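# Put a jar upright in each of the cart's trays

## Task

Get one jar standing upright and properly seated in each of the cart's two trays (a tray may already contain one, so it then needs no second jar). The cart is sent on its trip by pressing the green button and keeping it pressed briefly while the cart is at rest; it then travels past the arms from one cover to the other without stopping, and makes that trip only once in each direction. While it travels, the green lamp on the cover near the right arm is on. If the robot holds the cart still or slows it almost to a stop for more than a moment, the task fails. End the scene only after the cart has come to rest again.

## Robot and tools

Robot: two arms, left_arm (on the +y side, base near y=+0.245 m) and right_arm (base near y=-0.309 m). Each carries a five-finger hand: right_arm a right hand, left_arm its mirror-image left hand. A post stands behind the arms. Loose objects may occasionally get a small shove.

Frames: the scene frame has its origin at table-top height midway between the nominal bases, +x out over the table, +z up. Each arm's hand poses, readings and offsets are in that arm's own base frame (bases are nearly aligned with the scene frame, yawed about 1 degree). Fixed cameras and the table use the scene frame. The hand point sits 0.05 m in front of the palm and 0.15 m from the wrist face; its +z runs along the straight fingers, +y out of the palm, +x across the palm away from the thumb on the right hand (toward the thumb on the left hand). Straight fingertips reach 0.06-0.07 m past the point along +z, with finger centre lines 0.06 m behind it along -y. A wrist bracket on the little-finger side can strike things.

The row: every command row has 28 numbers in [-1, 1], one list covering both arms: left_arm dx, dy, dz, rx, ry, rz, then left hand little, ring, middle, index, thumb_bend, thumb_turn, force_limit, speed; then the same 14 for right_arm. Pose numbers are offsets, not poses: they count from that arm's Hand target at the start of the action (not from the previous row), along its base axes; 1.0 equals 0.6 m for dx, dy, dz and 180 degrees for rx, ry, rz, which form a single rotation vector turning about the Hand target position. Send six zeros to leave an arm's pose alone. Finger numbers are absolute targets: -1 open/straight, +1 closed; thumb_turn -1 beside the palm, +1 opposite the fingers. force_limit maps -1..+1 to about 0..10 N at the fingertip (0..15 N for the two thumb motors); speed rises from near zero at -1 to full at +0.48 and above. Hand numbers never mean 'unchanged': repeat the last row actually sent for that hand, or, before any, its hand_measured plus hand_force_limit and hand_speed. With the thumb in front, the hand wraps objects about 0.035-0.065 m thick, handles down to about 0.025 m. For gentle closing use speed -0.94 or lower. To grip harder, raise force_limit and send a more closed target than hand_measured; to loosen, send a more open one.

Tools:
execute_actions(actions, cameras): actions is a list of actions; each action is up to 15 rows, each row one 1/30 s control step; a short action repeats its final row until step 15. An empty list returns camera images; cameras picks them by name, ["all"] or [].
move(target, speed, blend, blocking, cameras): drives each hand point in a straight line toward target, one 28-number row or a list of up to 15 rows, all offsets counted from the same starting Hand targets. speed is m/s (0.002 to 4.3, default 0.25; turns up to twice that in rad/s), one value or one per target. blend in metres rounds corners in a list (0 = stop at each). All paths share at most 10 s. blocking=false returns after about 0.5 s while motion continues. Paths do not avoid obstacles or the other arm; faster moves hit harder and overshoot more.
wait(seconds): 0 to 3600, sends nothing new; a running move continues.
stop(): brakes the running move.
zoom_image(camera, region): region [x0, y0, x1, y1] in pixels, at most 504 by 504, from cam_head_left, cam_head_right, cam_high or cam_low.
show_instructions(): shows the reference pages.
finished_scene(scene): ends the scene for good; scene is 1 or omitted.

Results: end_effector_position (m) and end_effector_quat_wxyz per arm in its base frame; Hand target is the last commanded pose after clipping, and the base of the next offsets. Hands report hand_measured, hand_stopped_by (moving, target, force, stalled, fault) and hand_load_n (positive when pushed open; a drop of load to about 0 signals a lost grip), all in motor order. A move adds a 'move:' line: done, off_target, moving, held, fault, with limits such as paced or held. Joint torques, velocities and MOTOR HOT or OVER-TEMPERATURE FAULT lines may appear.

Behaviour to expect: arms are loose; a hand may rest 1-5 cm short of or below the command, and orientation is clipped to 40 degrees per step. If it stays short, send the missing distance as a new offset. A blocked arm keeps pushing until told to move back past its hand point. Heavy loads, long reach or pushing at an unreachable pose heat motors; at 100 °C that arm goes limp for 30-60 s.

Avoid: anything leaving the table, drops even of millimetres, releasing moving parts, slamming or hard pressing on fixed or heavy things, glass falling more than a few centimetres, overloading fingers, and any contact between the two arms or hands (this can end the scene). Joint ranges in rad: waist -2.880 to 2.880, shoulder 0 to 3.142, elbow 0 to 3.019, wrist pitch -1.693 to 1.571, wrist yaw -1.571 to 1.571, wrist roll -2.094 to 2.094. Cameras: cam_head_left, cam_head_right, cam_high, cam_low, each 672x504.

Each tool is called after "Emit:" by a JSON object that holds its "op" and its "data".

Reference images:

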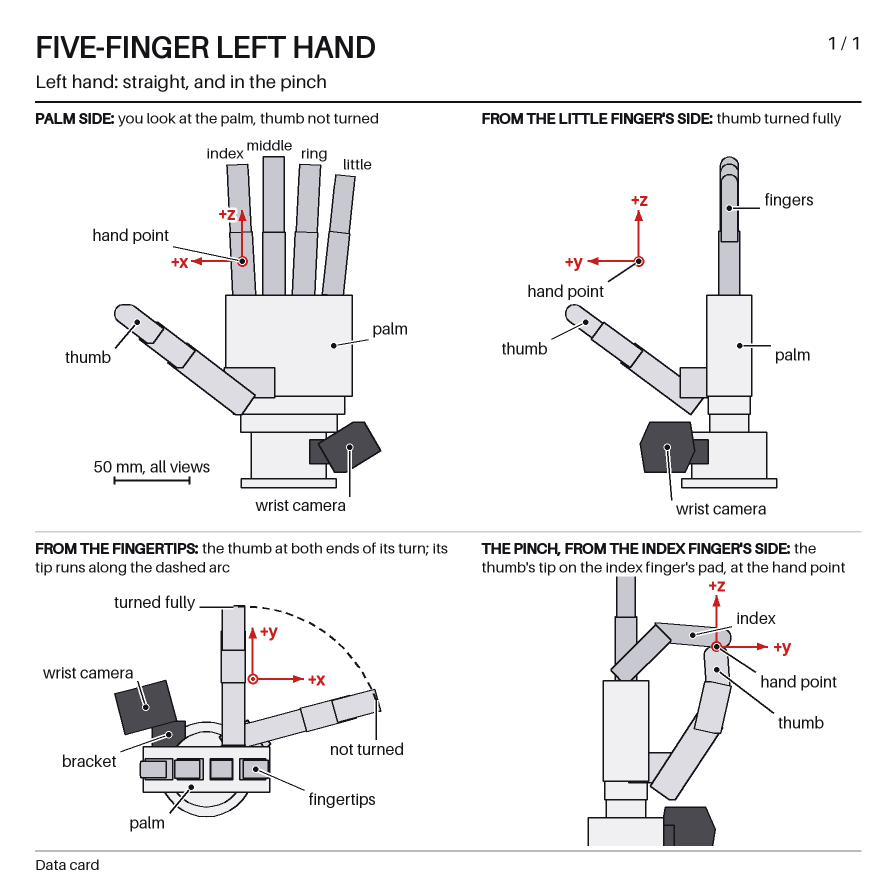

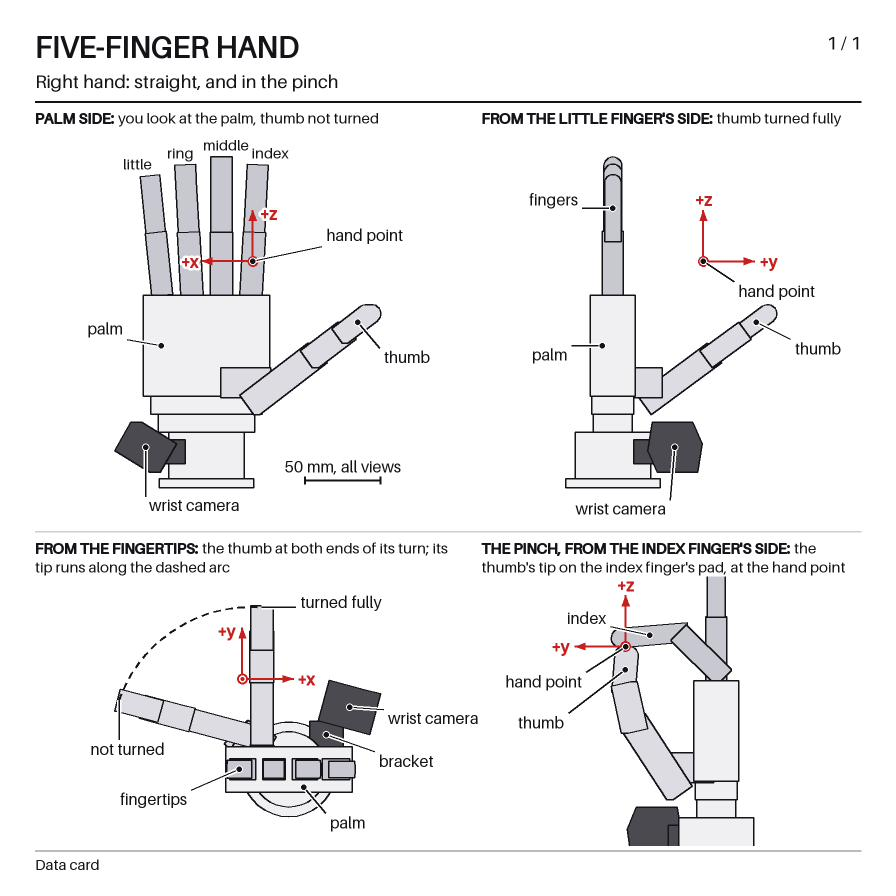

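## Session

Emit:
{"op": "execute_actions", "data": {"actions": []}}

Scene clock: 0.00 s.
left_arm: end_effector_position=(+0.6080, +0.2711, +0.2639) hand_measured=(-1.000, -1.000, -1.000, -1.000, -1.000, -1.000) hand_load_n=(+0.0, +0.0, +0.0, +0.0, +0.0, +0.0) hand_stopped_by=(target, target, target, target, target, target) hand_force_limit=0.00 hand_speed=-0.80 end_effector_quat_wxyz=(-0.490, +0.636, -0.591, -0.082) | right_arm: end_effector_position=(-0.1028, -0.2493, +0.2082) hand_measured=(-1.000, -1.000, -1.000, -1.000, -1.000, -1.000) hand_load_n=(+0.0, +0.0, +0.0, +0.0, +0.0, +0.0) hand_stopped_by=(target, target, target, target, target, target) hand_force_limit=0.00 hand_speed=-0.80 end_effector_quat_wxyz=(+0.206, -0.407, +0.796, -0.398)
Joint positions: left_arm=[0.249 1.696 1.601 -0.577 -0.619 0.481] | right_arm=[-2.387 1.183 1.017 -1.66 -0.905 -1.885]
Joint velocities: within noise
Joint torques (N m): no reading
Heat: left arm: hottest waist 32 °C; right arm: hottest shoulder 33 °C.
Hand target: left_arm +0.6135, +0.2765, +0.2877; -0.507, +0.636, -0.577, -0.074 | right_arm -0.1088, -0.2545, +0.2210; +0.191, -0.410, +0.794, -0.405

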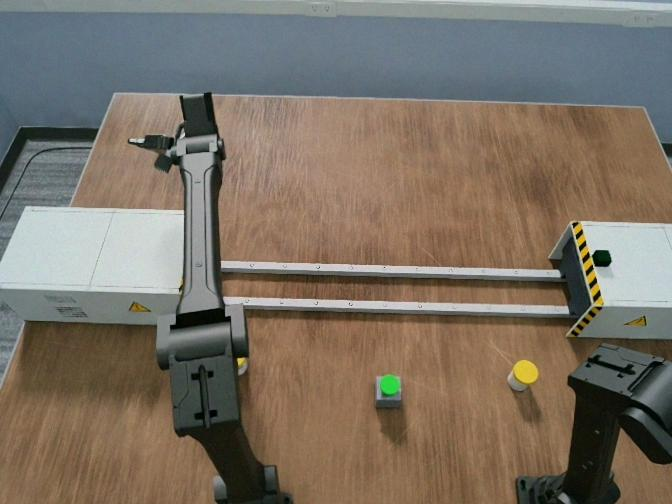

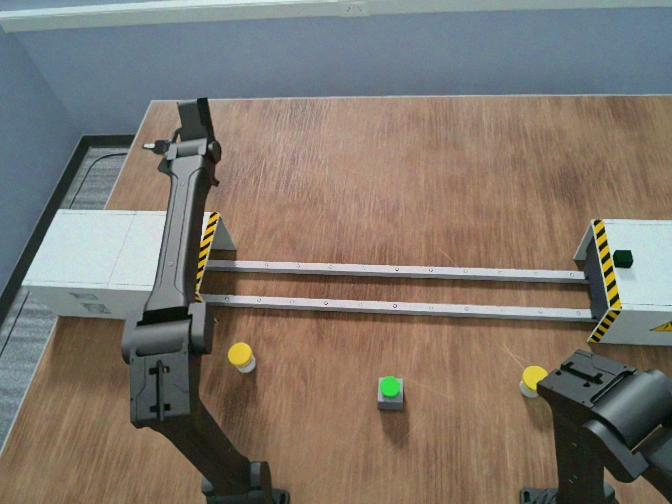

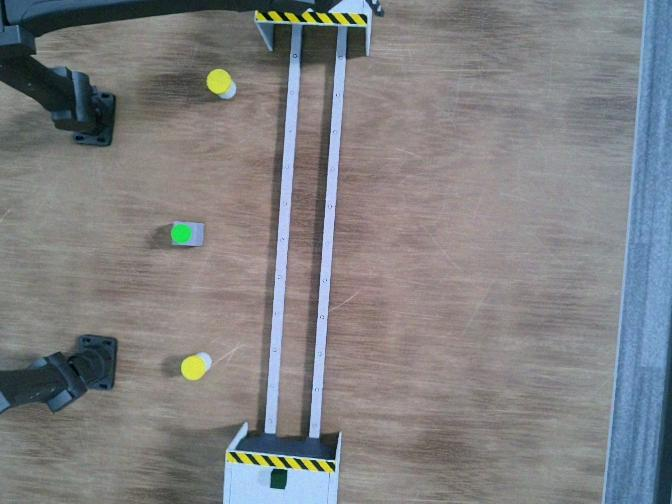

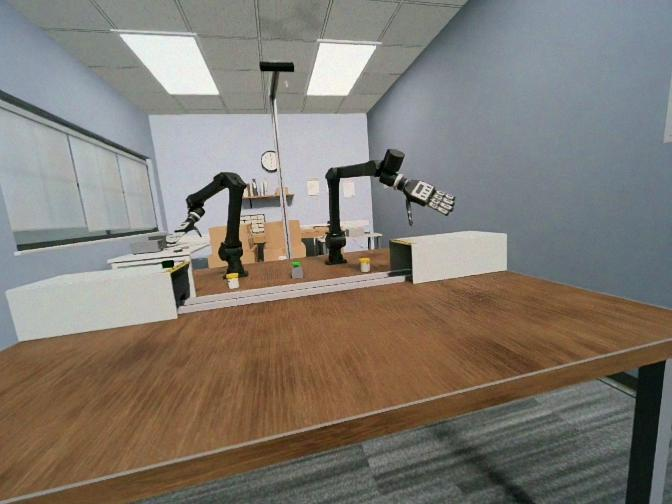

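Emit:
{"op": "zoom_image", "data": {"camera": "cam_high", "region": [140, 180, 260, 270]}}

Emit:
{"op": "zoom_image", "data": {"camera": "cam_high", "region": [150, 330, 350, 504]}}

Emit:
{"op": "zoom_image", "data": {"camera": "cam_low", "region": [100, 200, 300, 330]}}

Emit:
{"op": "zoom_image", "data": {"camera": "cam_low", "region": [270, 200, 470, 330]}}

Emit:
{"op": "zoom_image", "data": {"camera": "cam_high", "region": [180, 0, 400, 120]}}

Emit:
{"op": "zoom_image", "data": {"camera": "cam_head_right", "region": [480, 200, 672, 420]}}

Scaled by 4.200 from the camera's image (finer frame: 960x720).

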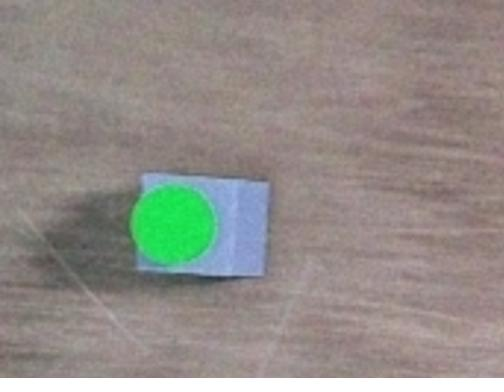

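Scaled by 2.520 from the camera's image (finer frame: 960x720).

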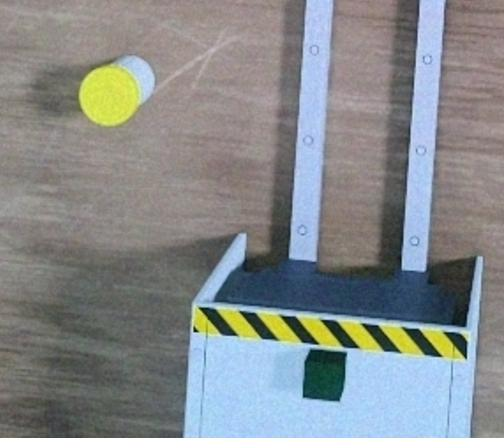

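Scaled by 2.520 from the camera's image (finer frame: 960x720).

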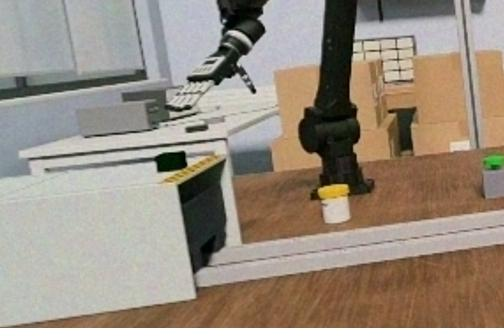

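Scaled by 2.520 from the camera's image (finer frame: 960x720).

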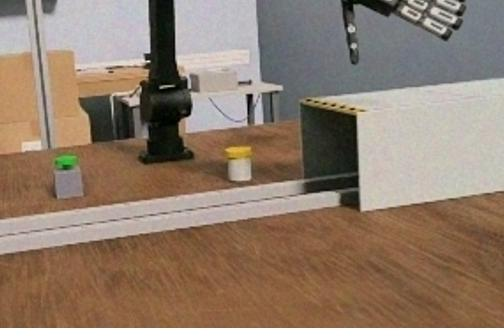

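Scaled by 2.291 from the camera's image (finer frame: 960x720).

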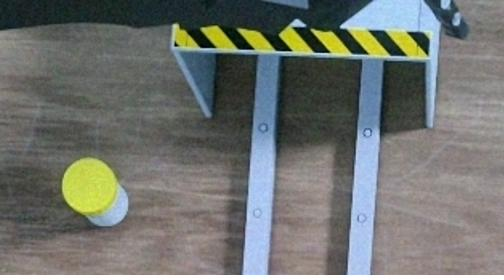

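Scaled by 2.291 from the camera's image (finer frame: 960x720).

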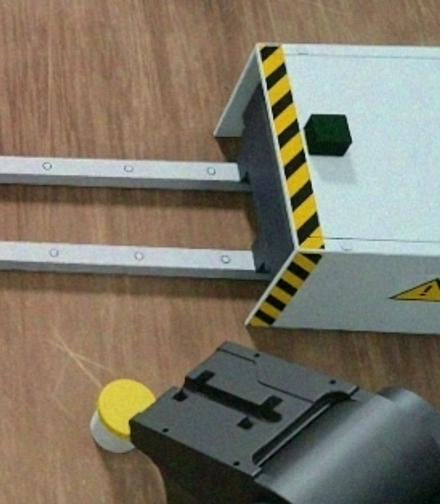

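Emit:
{"op": "zoom_image", "data": {"camera": "cam_low", "region": [150, 250, 210, 310]}}

Emit:
{"op": "zoom_image", "data": {"camera": "cam_low", "region": [370, 220, 440, 290]}}

Emit:
{"op": "zoom_image", "data": {"camera": "cam_head_left", "region": [540, 200, 640, 350]}}

Emit:
{"op": "zoom_image", "data": {"camera": "cam_head_right", "region": [170, 200, 270, 330]}}

Scaled by 8.400 from the camera's image (finer frame: 960x720).

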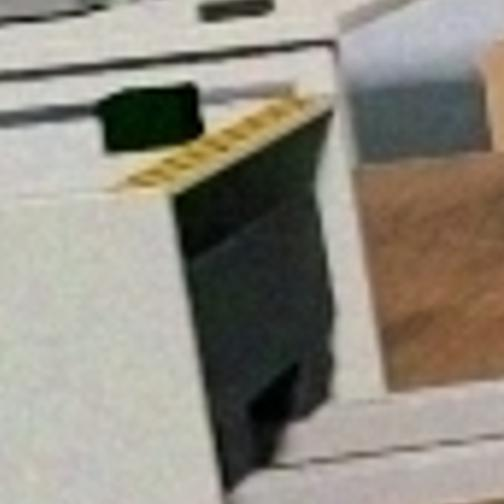

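Scaled by 7.200 from the camera's image (finer frame: 960x720).

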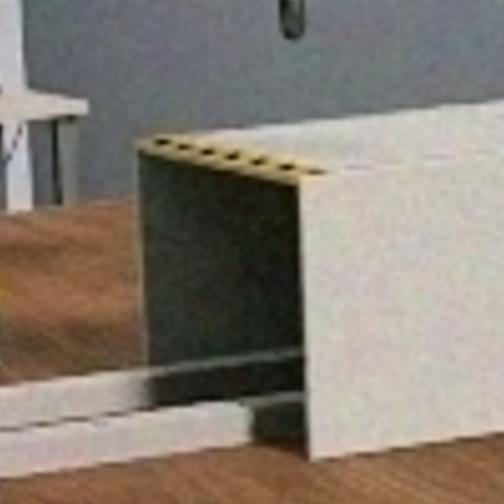

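Scaled by 3.360 from the camera's image (finer frame: 960x720).

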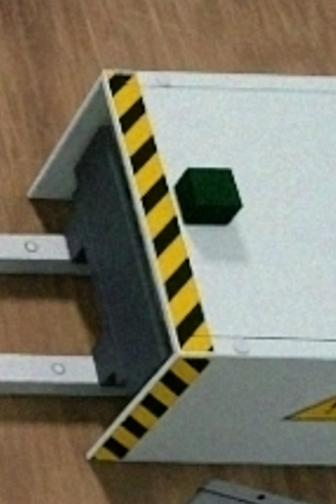

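Scaled by 3.877 from the camera's image (finer frame: 960x720).

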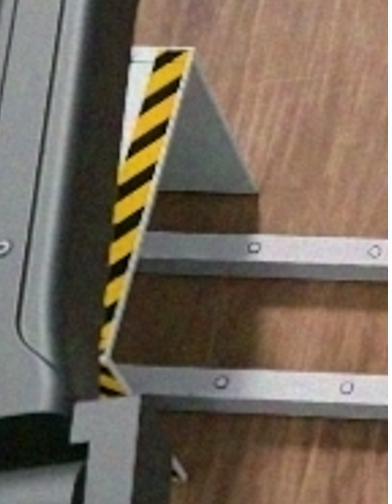

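Emit:
{"op": "move", "data": {"target": [[0,0,0,0,0,0,-1,-1,-1,-1,-1,-1,0,-0.8, 0.18,-0.275,0.14,0.0055,0.007,0.067,-1,-1,-1,-1,-1,1,0,-0.2],[0,0,0,0,0,0,-1,-1,-1,-1,-1,-1,0,-0.8, 0.6,0.0,0.14,0.0165,0.0205,0.1997,-1,-1,-1,-1,-1,1,0,-0.2]], "blend": 0.05, "cameras": ["all"]}}

Scene clock: 124.60 s.
left_arm: end_effector_position=(+0.6080, +0.2711, +0.2639) hand_measured=(-1.000, -1.000, -1.000, -1.000, -1.000, -1.000) hand_load_n=(-0.5, +0.0, +0.0, +0.0, +0.0, +0.0) hand_stopped_by=(target, target, target, target, target, target) hand_force_limit=0.00 hand_speed=-0.80 end_effector_quat_wxyz=(-0.490, +0.636, -0.591, -0.082) | right_arm: end_effector_position=(+0.2466, -0.2538, +0.2951) hand_measured=(-1.000, -1.000, -1.000, -1.000, -1.000, +1.000) hand_load_n=(+0.0, +0.0, +0.0, +0.0, +0.0, +0.0) hand_stopped_by=(target, target, target, target, target, target) hand_force_limit=0.00 hand_speed=-0.20 end_effector_quat_wxyz=(-0.297, +0.638, -0.656, +0.273)
Joint positions: left_arm=[0.249 1.696 1.601 -0.577 -0.619 0.481] | right_arm=[-1.11 1.107 1.204 -1.238 -0.734 -0.915]
Joint torques (N m): left_arm=[-0.85 -13.16 12 1.68 -0.29 -0.07] | right_arm=[3.08 -7.94 8.43 1.59 -0.33 0.05]
Heat: left arm: hottest elbow 36 °C; right arm: hottest elbow 38 °C.
Hand target: left_arm +0.6135, +0.2765, +0.2877; -0.507, +0.636, -0.577, -0.074 | right_arm +0.2512, -0.2545, +0.3050; -0.292, +0.643, -0.645, +0.293
Off the commanded pose: left_arm 0.025 m, 3 deg | right_arm 0.011 m, 3 deg.
move: off_target (right_arm)

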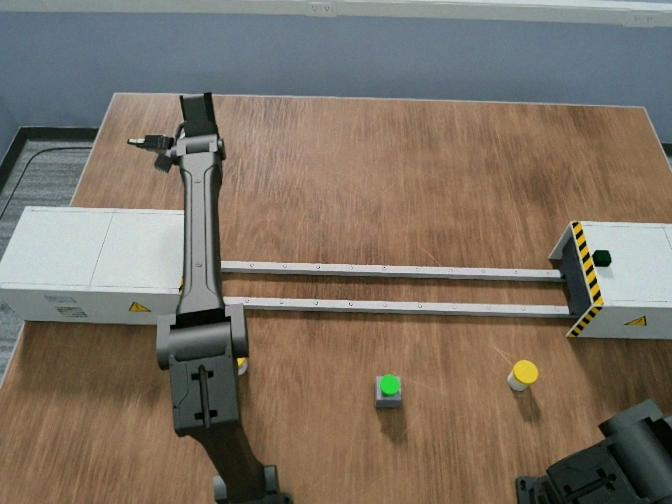

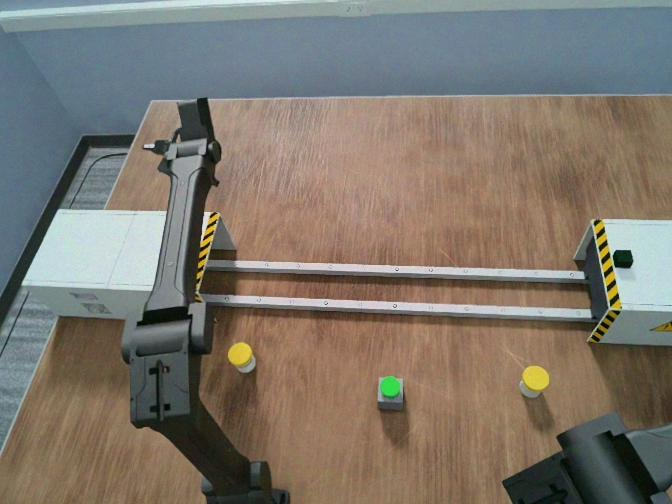

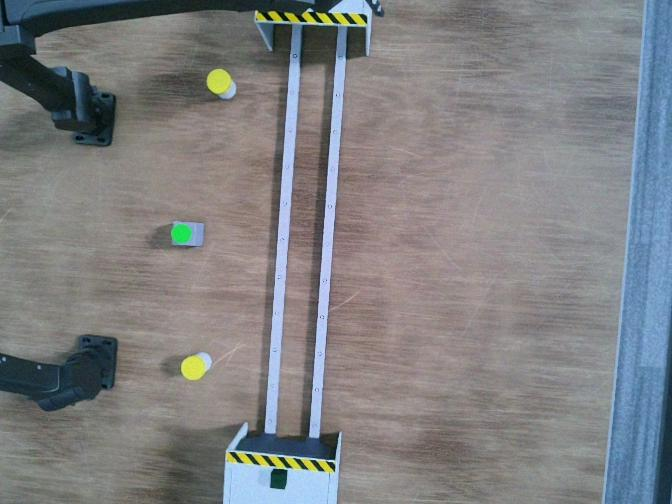

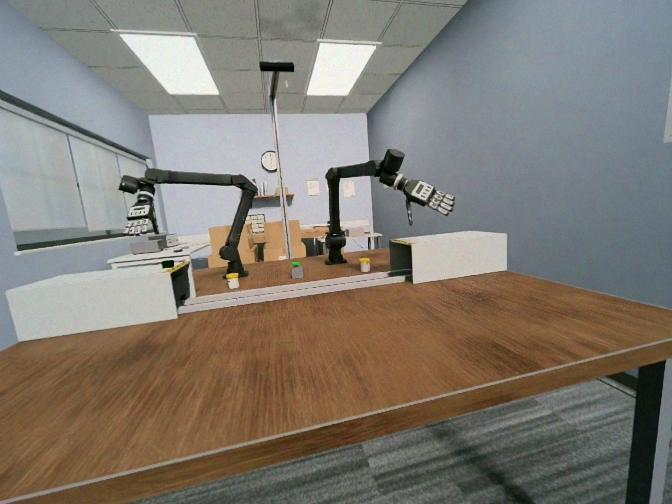

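Emit:
{"op": "move", "data": {"target": [[-0.439,-0.211,0.02,-0.156,-0.033,-0.09,-1,-1,-1,-1,-1,1,0,-0.2, -0.02,0.3,-0.1,0,0,0,-1,-1,-1,-1,-1,1,0,-0.2],[-0.521,-0.324,-0.18,-0.2344,-0.0499,-0.1365,-1,-1,-1,-1,-1,1,0,-0.2, -0.0217,0.4983,-0.2417,0,0,0,-1,-1,-1,-1,-1,1,0,-0.2]], "blend": 0.05, "cameras": ["all"]}}

Scene clock: 141.93 s.
left_arm: end_effector_position=(+0.2970, +0.0775, +0.1742) hand_measured=(-1.000, -1.000, -1.000, -1.000, -1.000, +1.000) hand_load_n=(+0.0, +0.0, +0.0, +0.0, +0.0, +0.0) hand_stopped_by=(target, target, target, target, target, target) hand_force_limit=0.00 hand_speed=-0.20 end_effector_quat_wxyz=(-0.278, +0.643, -0.654, +0.285) | right_arm: end_effector_position=(+0.2277, +0.0439, +0.1501) hand_measured=(-1.000, -1.000, -1.000, -1.000, -1.000, +1.000) hand_load_n=(+0.0, +0.0, +0.0, +0.0, +0.0, +0.0) hand_stopped_by=(target, target, target, target, target, target) hand_force_limit=0.00 hand_speed=-0.20 end_effector_quat_wxyz=(-0.282, +0.650, -0.647, +0.282)
Joint positions: left_arm=[0.515 0.763 0.668 -0.731 0.383 0.381] | right_arm=[0.106 0.374 0.493 -0.871 0.076 0.068]
Joint torques (N m): left_arm=[0.03 -2.26 9.22 2.39 0.38 -0.26] | right_arm=[3.14 1.32 9.63 2.36 0.22 0.01]
Heat: left arm: hottest elbow 36 °C; right arm: hottest elbow 36 °C.
Hand target: left_arm +0.3009, +0.0821, +0.1797; -0.293, +0.644, -0.644, +0.293 | right_arm +0.2382, +0.0445, +0.1600; -0.292, +0.643, -0.645, +0.293
Off the commanded pose: left_arm 0.008 m, 2 deg | right_arm 0.014 m, 2 deg.
move: off_target (right_arm)

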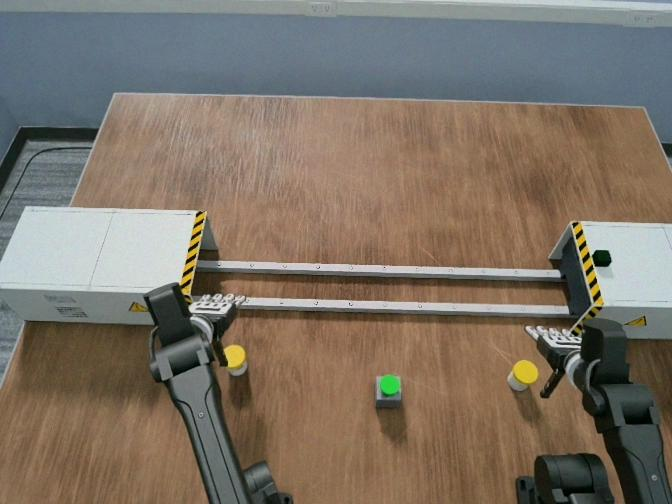

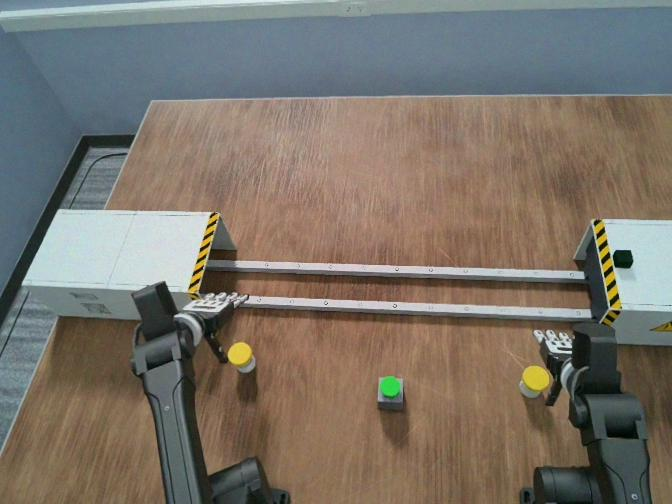

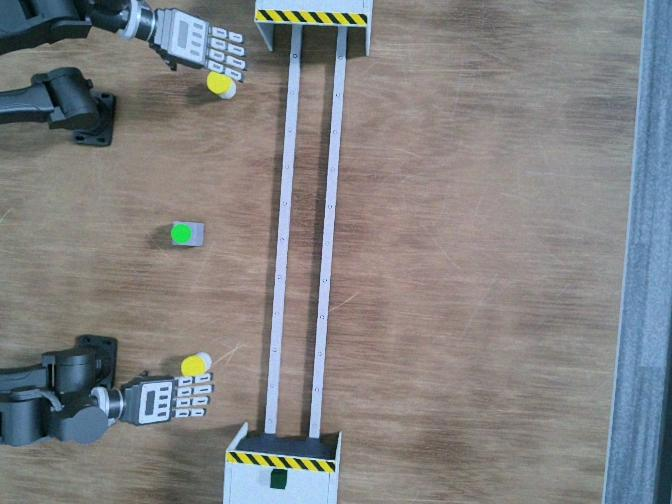

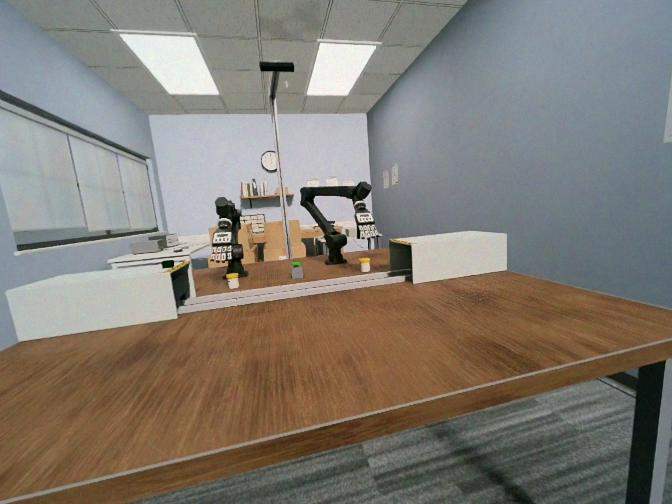

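Emit:
{"op": "zoom_image", "data": {"camera": "cam_high", "region": [110, 0, 270, 120]}}

Emit:
{"op": "zoom_image", "data": {"camera": "cam_high", "region": [100, 330, 260, 450]}}

Emit:
{"op": "zoom_image", "data": {"camera": "cam_head_left", "region": [480, 290, 640, 410]}}

Emit:
{"op": "zoom_image", "data": {"camera": "cam_low", "region": [200, 190, 400, 300]}}

Scaled by 3.150 from the camera's image (finer frame: 960x720).

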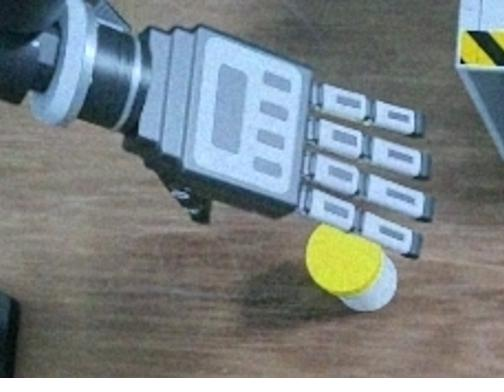

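Scaled by 3.150 from the camera's image (finer frame: 960x720).

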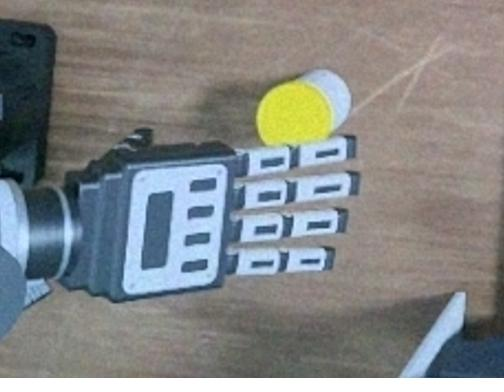

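Scaled by 3.150 from the camera's image (finer frame: 960x720).

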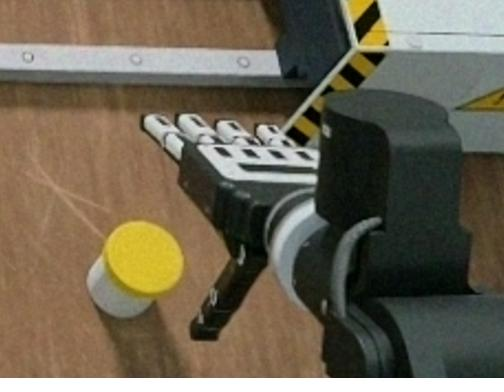

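Scaled by 2.520 from the camera's image (finer frame: 960x720).

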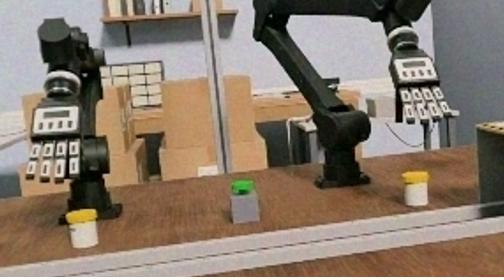

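Emit:
{"op": "move", "data": {"target": [[-0.0073,0.0025,-0.1,0,0,0,-1,-1,-1,-1,-1,1,0,-0.2, 0.0172,0.001,-0.08,0,0,0,-1,-1,-1,-1,-1,1,0,-0.2],[-0.0073,0.0025,-0.1795,0,0,0,-1,-1,-1,-1,-1,1,0,-0.2, 0.0172,0.001,-0.1433,0,0,0,-1,-1,-1,-1,-1,1,0,-0.2]], "blend": 0.03, "speed": 0.1, "cameras": ["all"]}}

Emit:
{"op": "zoom_image", "data": {"camera": "cam_low", "region": [200, 200, 400, 300]}}

Emit:
{"op": "zoom_image", "data": {"camera": "cam_high", "region": [130, 20, 290, 140]}}

Emit:
{"op": "zoom_image", "data": {"camera": "cam_high", "region": [130, 320, 290, 440]}}

Emit:
{"op": "zoom_image", "data": {"camera": "cam_head_left", "region": [480, 290, 640, 410]}}

Emit:
{"op": "zoom_image", "data": {"camera": "cam_head_right", "region": [150, 290, 310, 410]}}

Scene clock: 164.70 s.
left_arm: end_effector_position=(+0.2923, +0.0781, +0.0698) hand_measured=(-1.000, -1.000, -1.000, -1.000, -1.000, +1.000) hand_load_n=(+0.0, +0.0, +0.0, +0.0, +0.0, +0.0) hand_stopped_by=(target, target, target, target, target, target) hand_force_limit=0.00 hand_speed=-0.20 end_effector_quat_wxyz=(-0.282, +0.645, -0.649, +0.289) | right_arm: end_effector_position=(+0.2395, +0.0451, +0.0683) hand_measured=(-1.000, -1.000, -1.000, -1.000, -1.000, +1.000) hand_load_n=(+0.0, +0.0, +0.0, +0.0, +0.0, +0.0) hand_stopped_by=(target, target, target, target, target, target) hand_force_limit=0.00 hand_speed=-0.20 end_effector_quat_wxyz=(-0.284, +0.649, -0.646, +0.284)
Joint positions: left_arm=[0.532 0.849 0.415 -0.384 0.395 0.381] | right_arm=[0.106 0.431 0.284 -0.6 0.076 0.068]
Joint torques (N m): left_arm=[-0.15 -1.49 8.54 2.39 0.36 -0.14] | right_arm=[2.84 1.03 8.98 2.4 0.12 0.02]
Heat: left arm: hottest elbow 34 °C; right arm: hottest elbow 36 °C.
Hand target: left_arm +0.2966, +0.0836, +0.0720; -0.293, +0.644, -0.644, +0.293 | right_arm +0.2485, +0.0451, +0.0740; -0.292, +0.643, -0.645, +0.293
Off the commanded pose: left_arm 0.007 m, 1 deg | right_arm 0.011 m, 2 deg.
move: off_target (right_arm); blend cut to 0.0239 m at target 1

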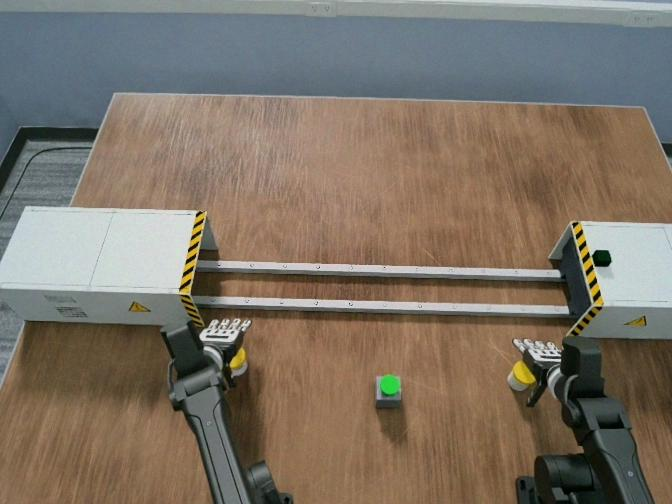

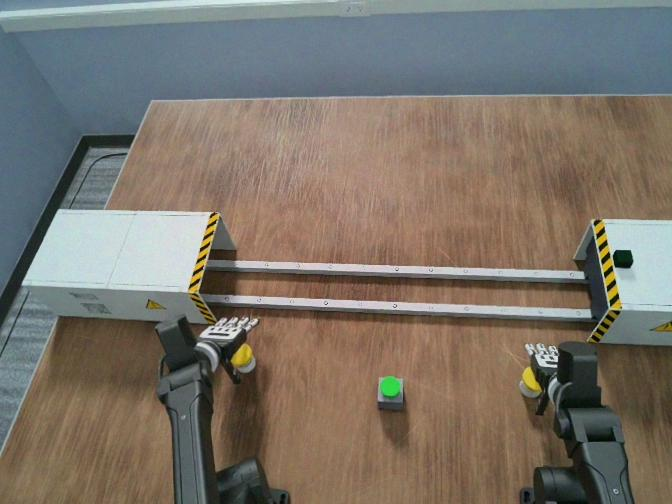

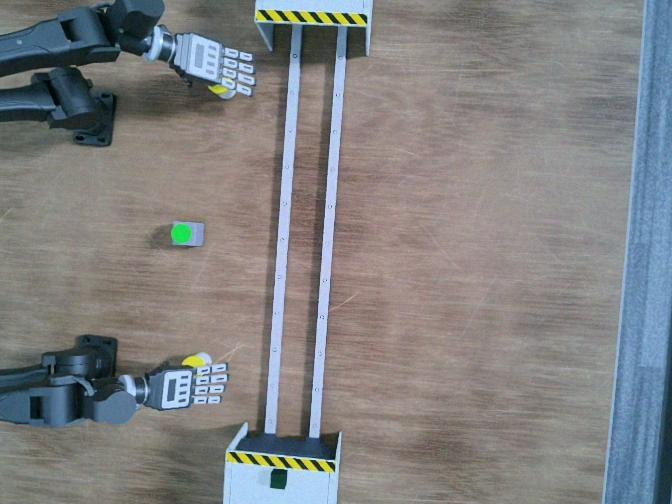

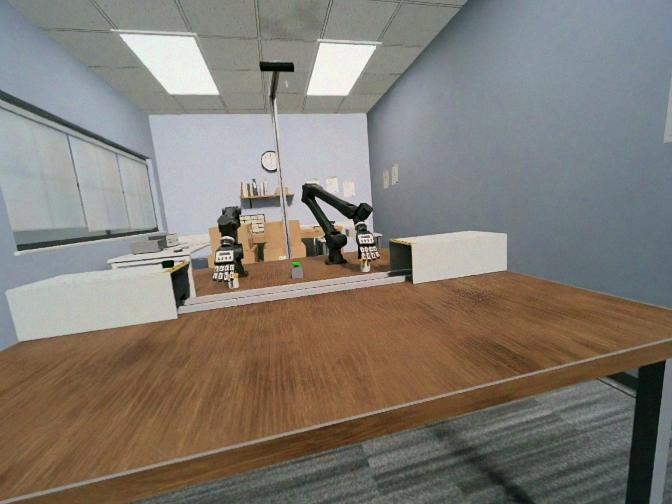

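Scaled by 2.520 from the camera's image (finer frame: 960x720).

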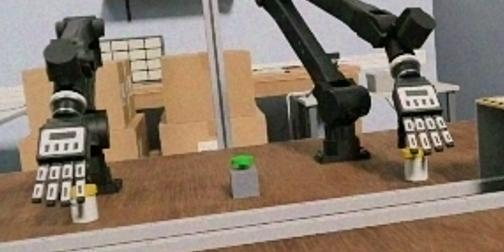

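Scaled by 3.150 from the camera's image (finer frame: 960x720).

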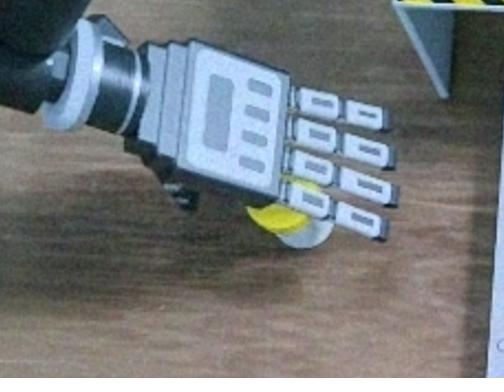

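Scaled by 3.150 from the camera's image (finer frame: 960x720).

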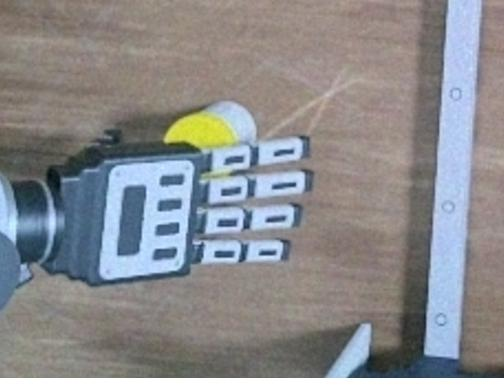

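Scaled by 3.150 from the camera's image (finer frame: 960x720).

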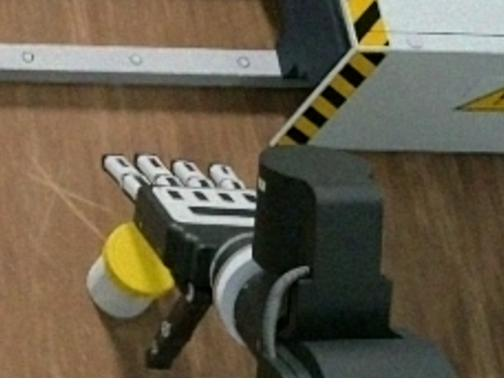

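Scaled by 3.150 from the camera's image (finer frame: 960x720).

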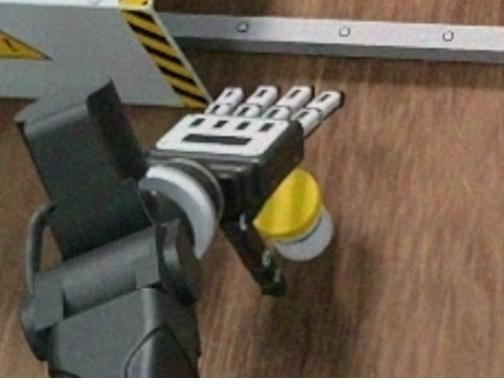

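Emit:
{"op": "zoom_image", "data": {"camera": "cam_low", "region": [200, 240, 260, 300]}}

Emit:
{"op": "zoom_image", "data": {"camera": "cam_low", "region": [340, 225, 400, 285]}}

Scaled by 8.400 from the camera's image (finer frame: 960x720).

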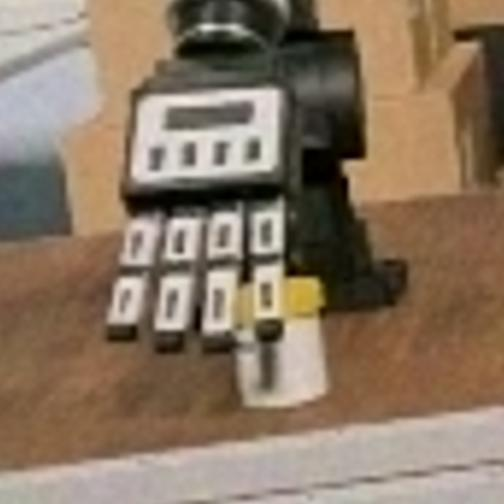

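Scaled by 8.400 from the camera's image (finer frame: 960x720).

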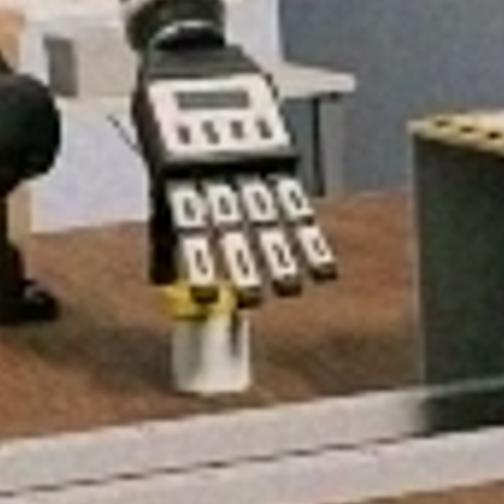

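Emit:
{"op": "move", "data": {"target": [[0,0.0033,0,0,0,0.03,-1,-1,-1,-1,-1,1,0,-0.2, 0,0.0067,0.022,0,0,0,-1,-1,-1,-1,-1,1,0,-0.2]], "speed": 0.1, "cameras": ["cam_low","cam_high"]}}

Emit:
{"op": "zoom_image", "data": {"camera": "cam_low", "region": [200, 240, 260, 300]}}

Emit:
{"op": "zoom_image", "data": {"camera": "cam_low", "region": [340, 225, 400, 285]}}

Emit:
{"op": "zoom_image", "data": {"camera": "cam_high", "region": [180, 330, 260, 390]}}

Emit:
{"op": "zoom_image", "data": {"camera": "cam_high", "region": [190, 40, 270, 100]}}

Scene clock: 223.77 s.
left_arm: end_effector_position=(+0.2898, +0.0875, +0.0664) hand_measured=(-1.000, -1.000, -1.000, -1.000, -1.000, +1.000) hand_load_n=(+0.0, +0.0, +0.0, -0.5, +0.0, +0.0) hand_stopped_by=(target, target, target, target, target, target) hand_force_limit=0.00 hand_speed=-0.20 end_effector_quat_wxyz=(-0.294, +0.680, -0.615, +0.269) | right_arm: end_effector_position=(+0.2394, +0.0485, +0.0685) hand_measured=(-1.000, -1.000, -1.000, -1.000, -1.000, +1.000) hand_load_n=(+0.0, +0.0, +0.0, +0.0, +0.0, +0.0) hand_stopped_by=(target, target, target, target, target, target) hand_force_limit=0.00 hand_speed=-0.20 end_effector_quat_wxyz=(-0.284, +0.649, -0.646, +0.285)
Joint positions: left_arm=[0.532 0.834 0.4 -0.366 0.315 0.303] | right_arm=[0.131 0.431 0.284 -0.6 0.095 0.085]
Joint torques (N m): left_arm=[-1.85 -2.37 8.47 2.44 0.09 -0.26] | right_arm=[3.14 0.73 11.4 0.96 0.23 0.04]
Heat: left arm: hottest elbow 31 °C; right arm: hottest elbow 36 °C.
Hand target: left_arm +0.2966, +0.0855, +0.0720; -0.306, +0.673, -0.613, +0.279 | right_arm +0.2485, +0.0491, +0.0872; -0.292, +0.643, -0.645, +0.293
Off the commanded pose: left_arm 0.009 m, 2 deg | right_arm 0.021 m, 1 deg.
move: off_target (right_arm)
Images, in order (width x height): cam_high 672x504, cam_low 672x504.

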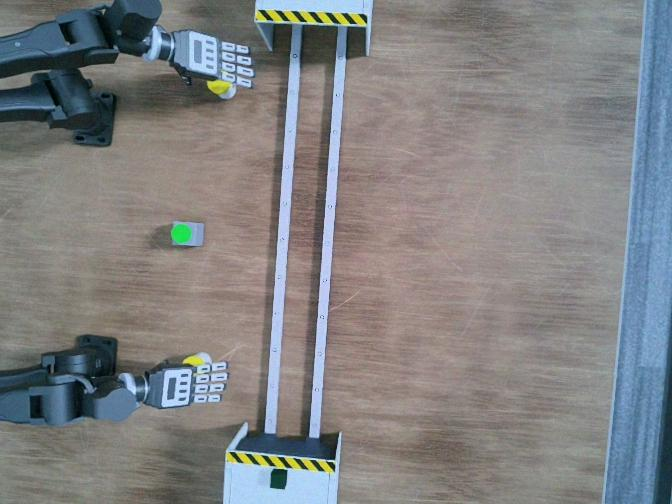

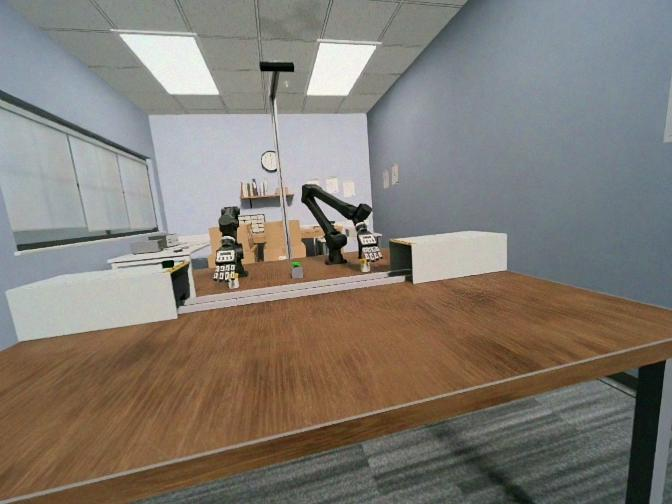

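Scaled by 8.400 from the camera's image (finer frame: 960x720).

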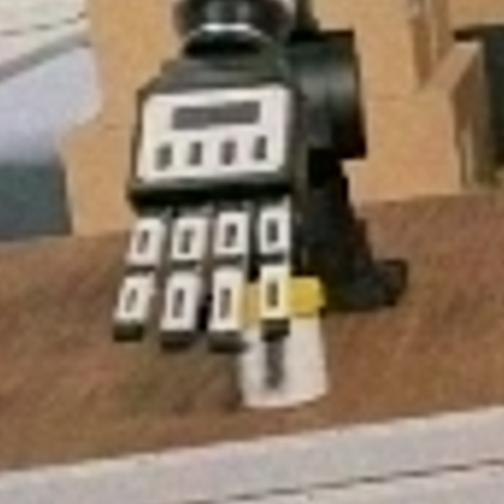

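Scaled by 8.400 from the camera's image (finer frame: 960x720).

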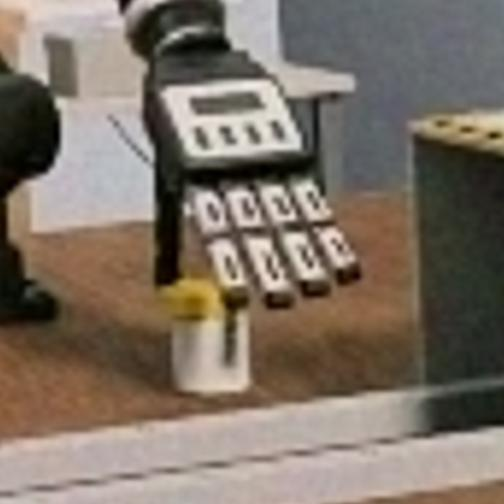

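Scaled by 6.300 from the camera's image (finer frame: 960x720).

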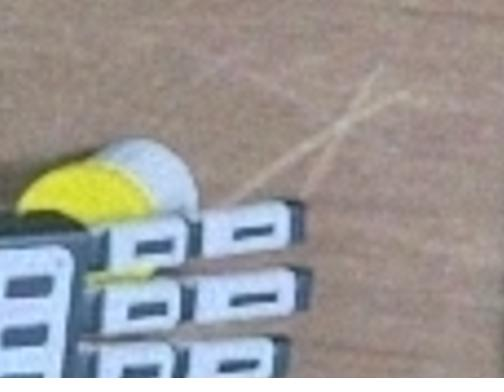

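Scaled by 6.300 from the camera's image (finer frame: 960x720).

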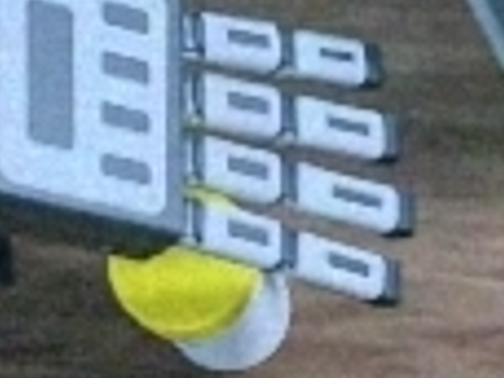

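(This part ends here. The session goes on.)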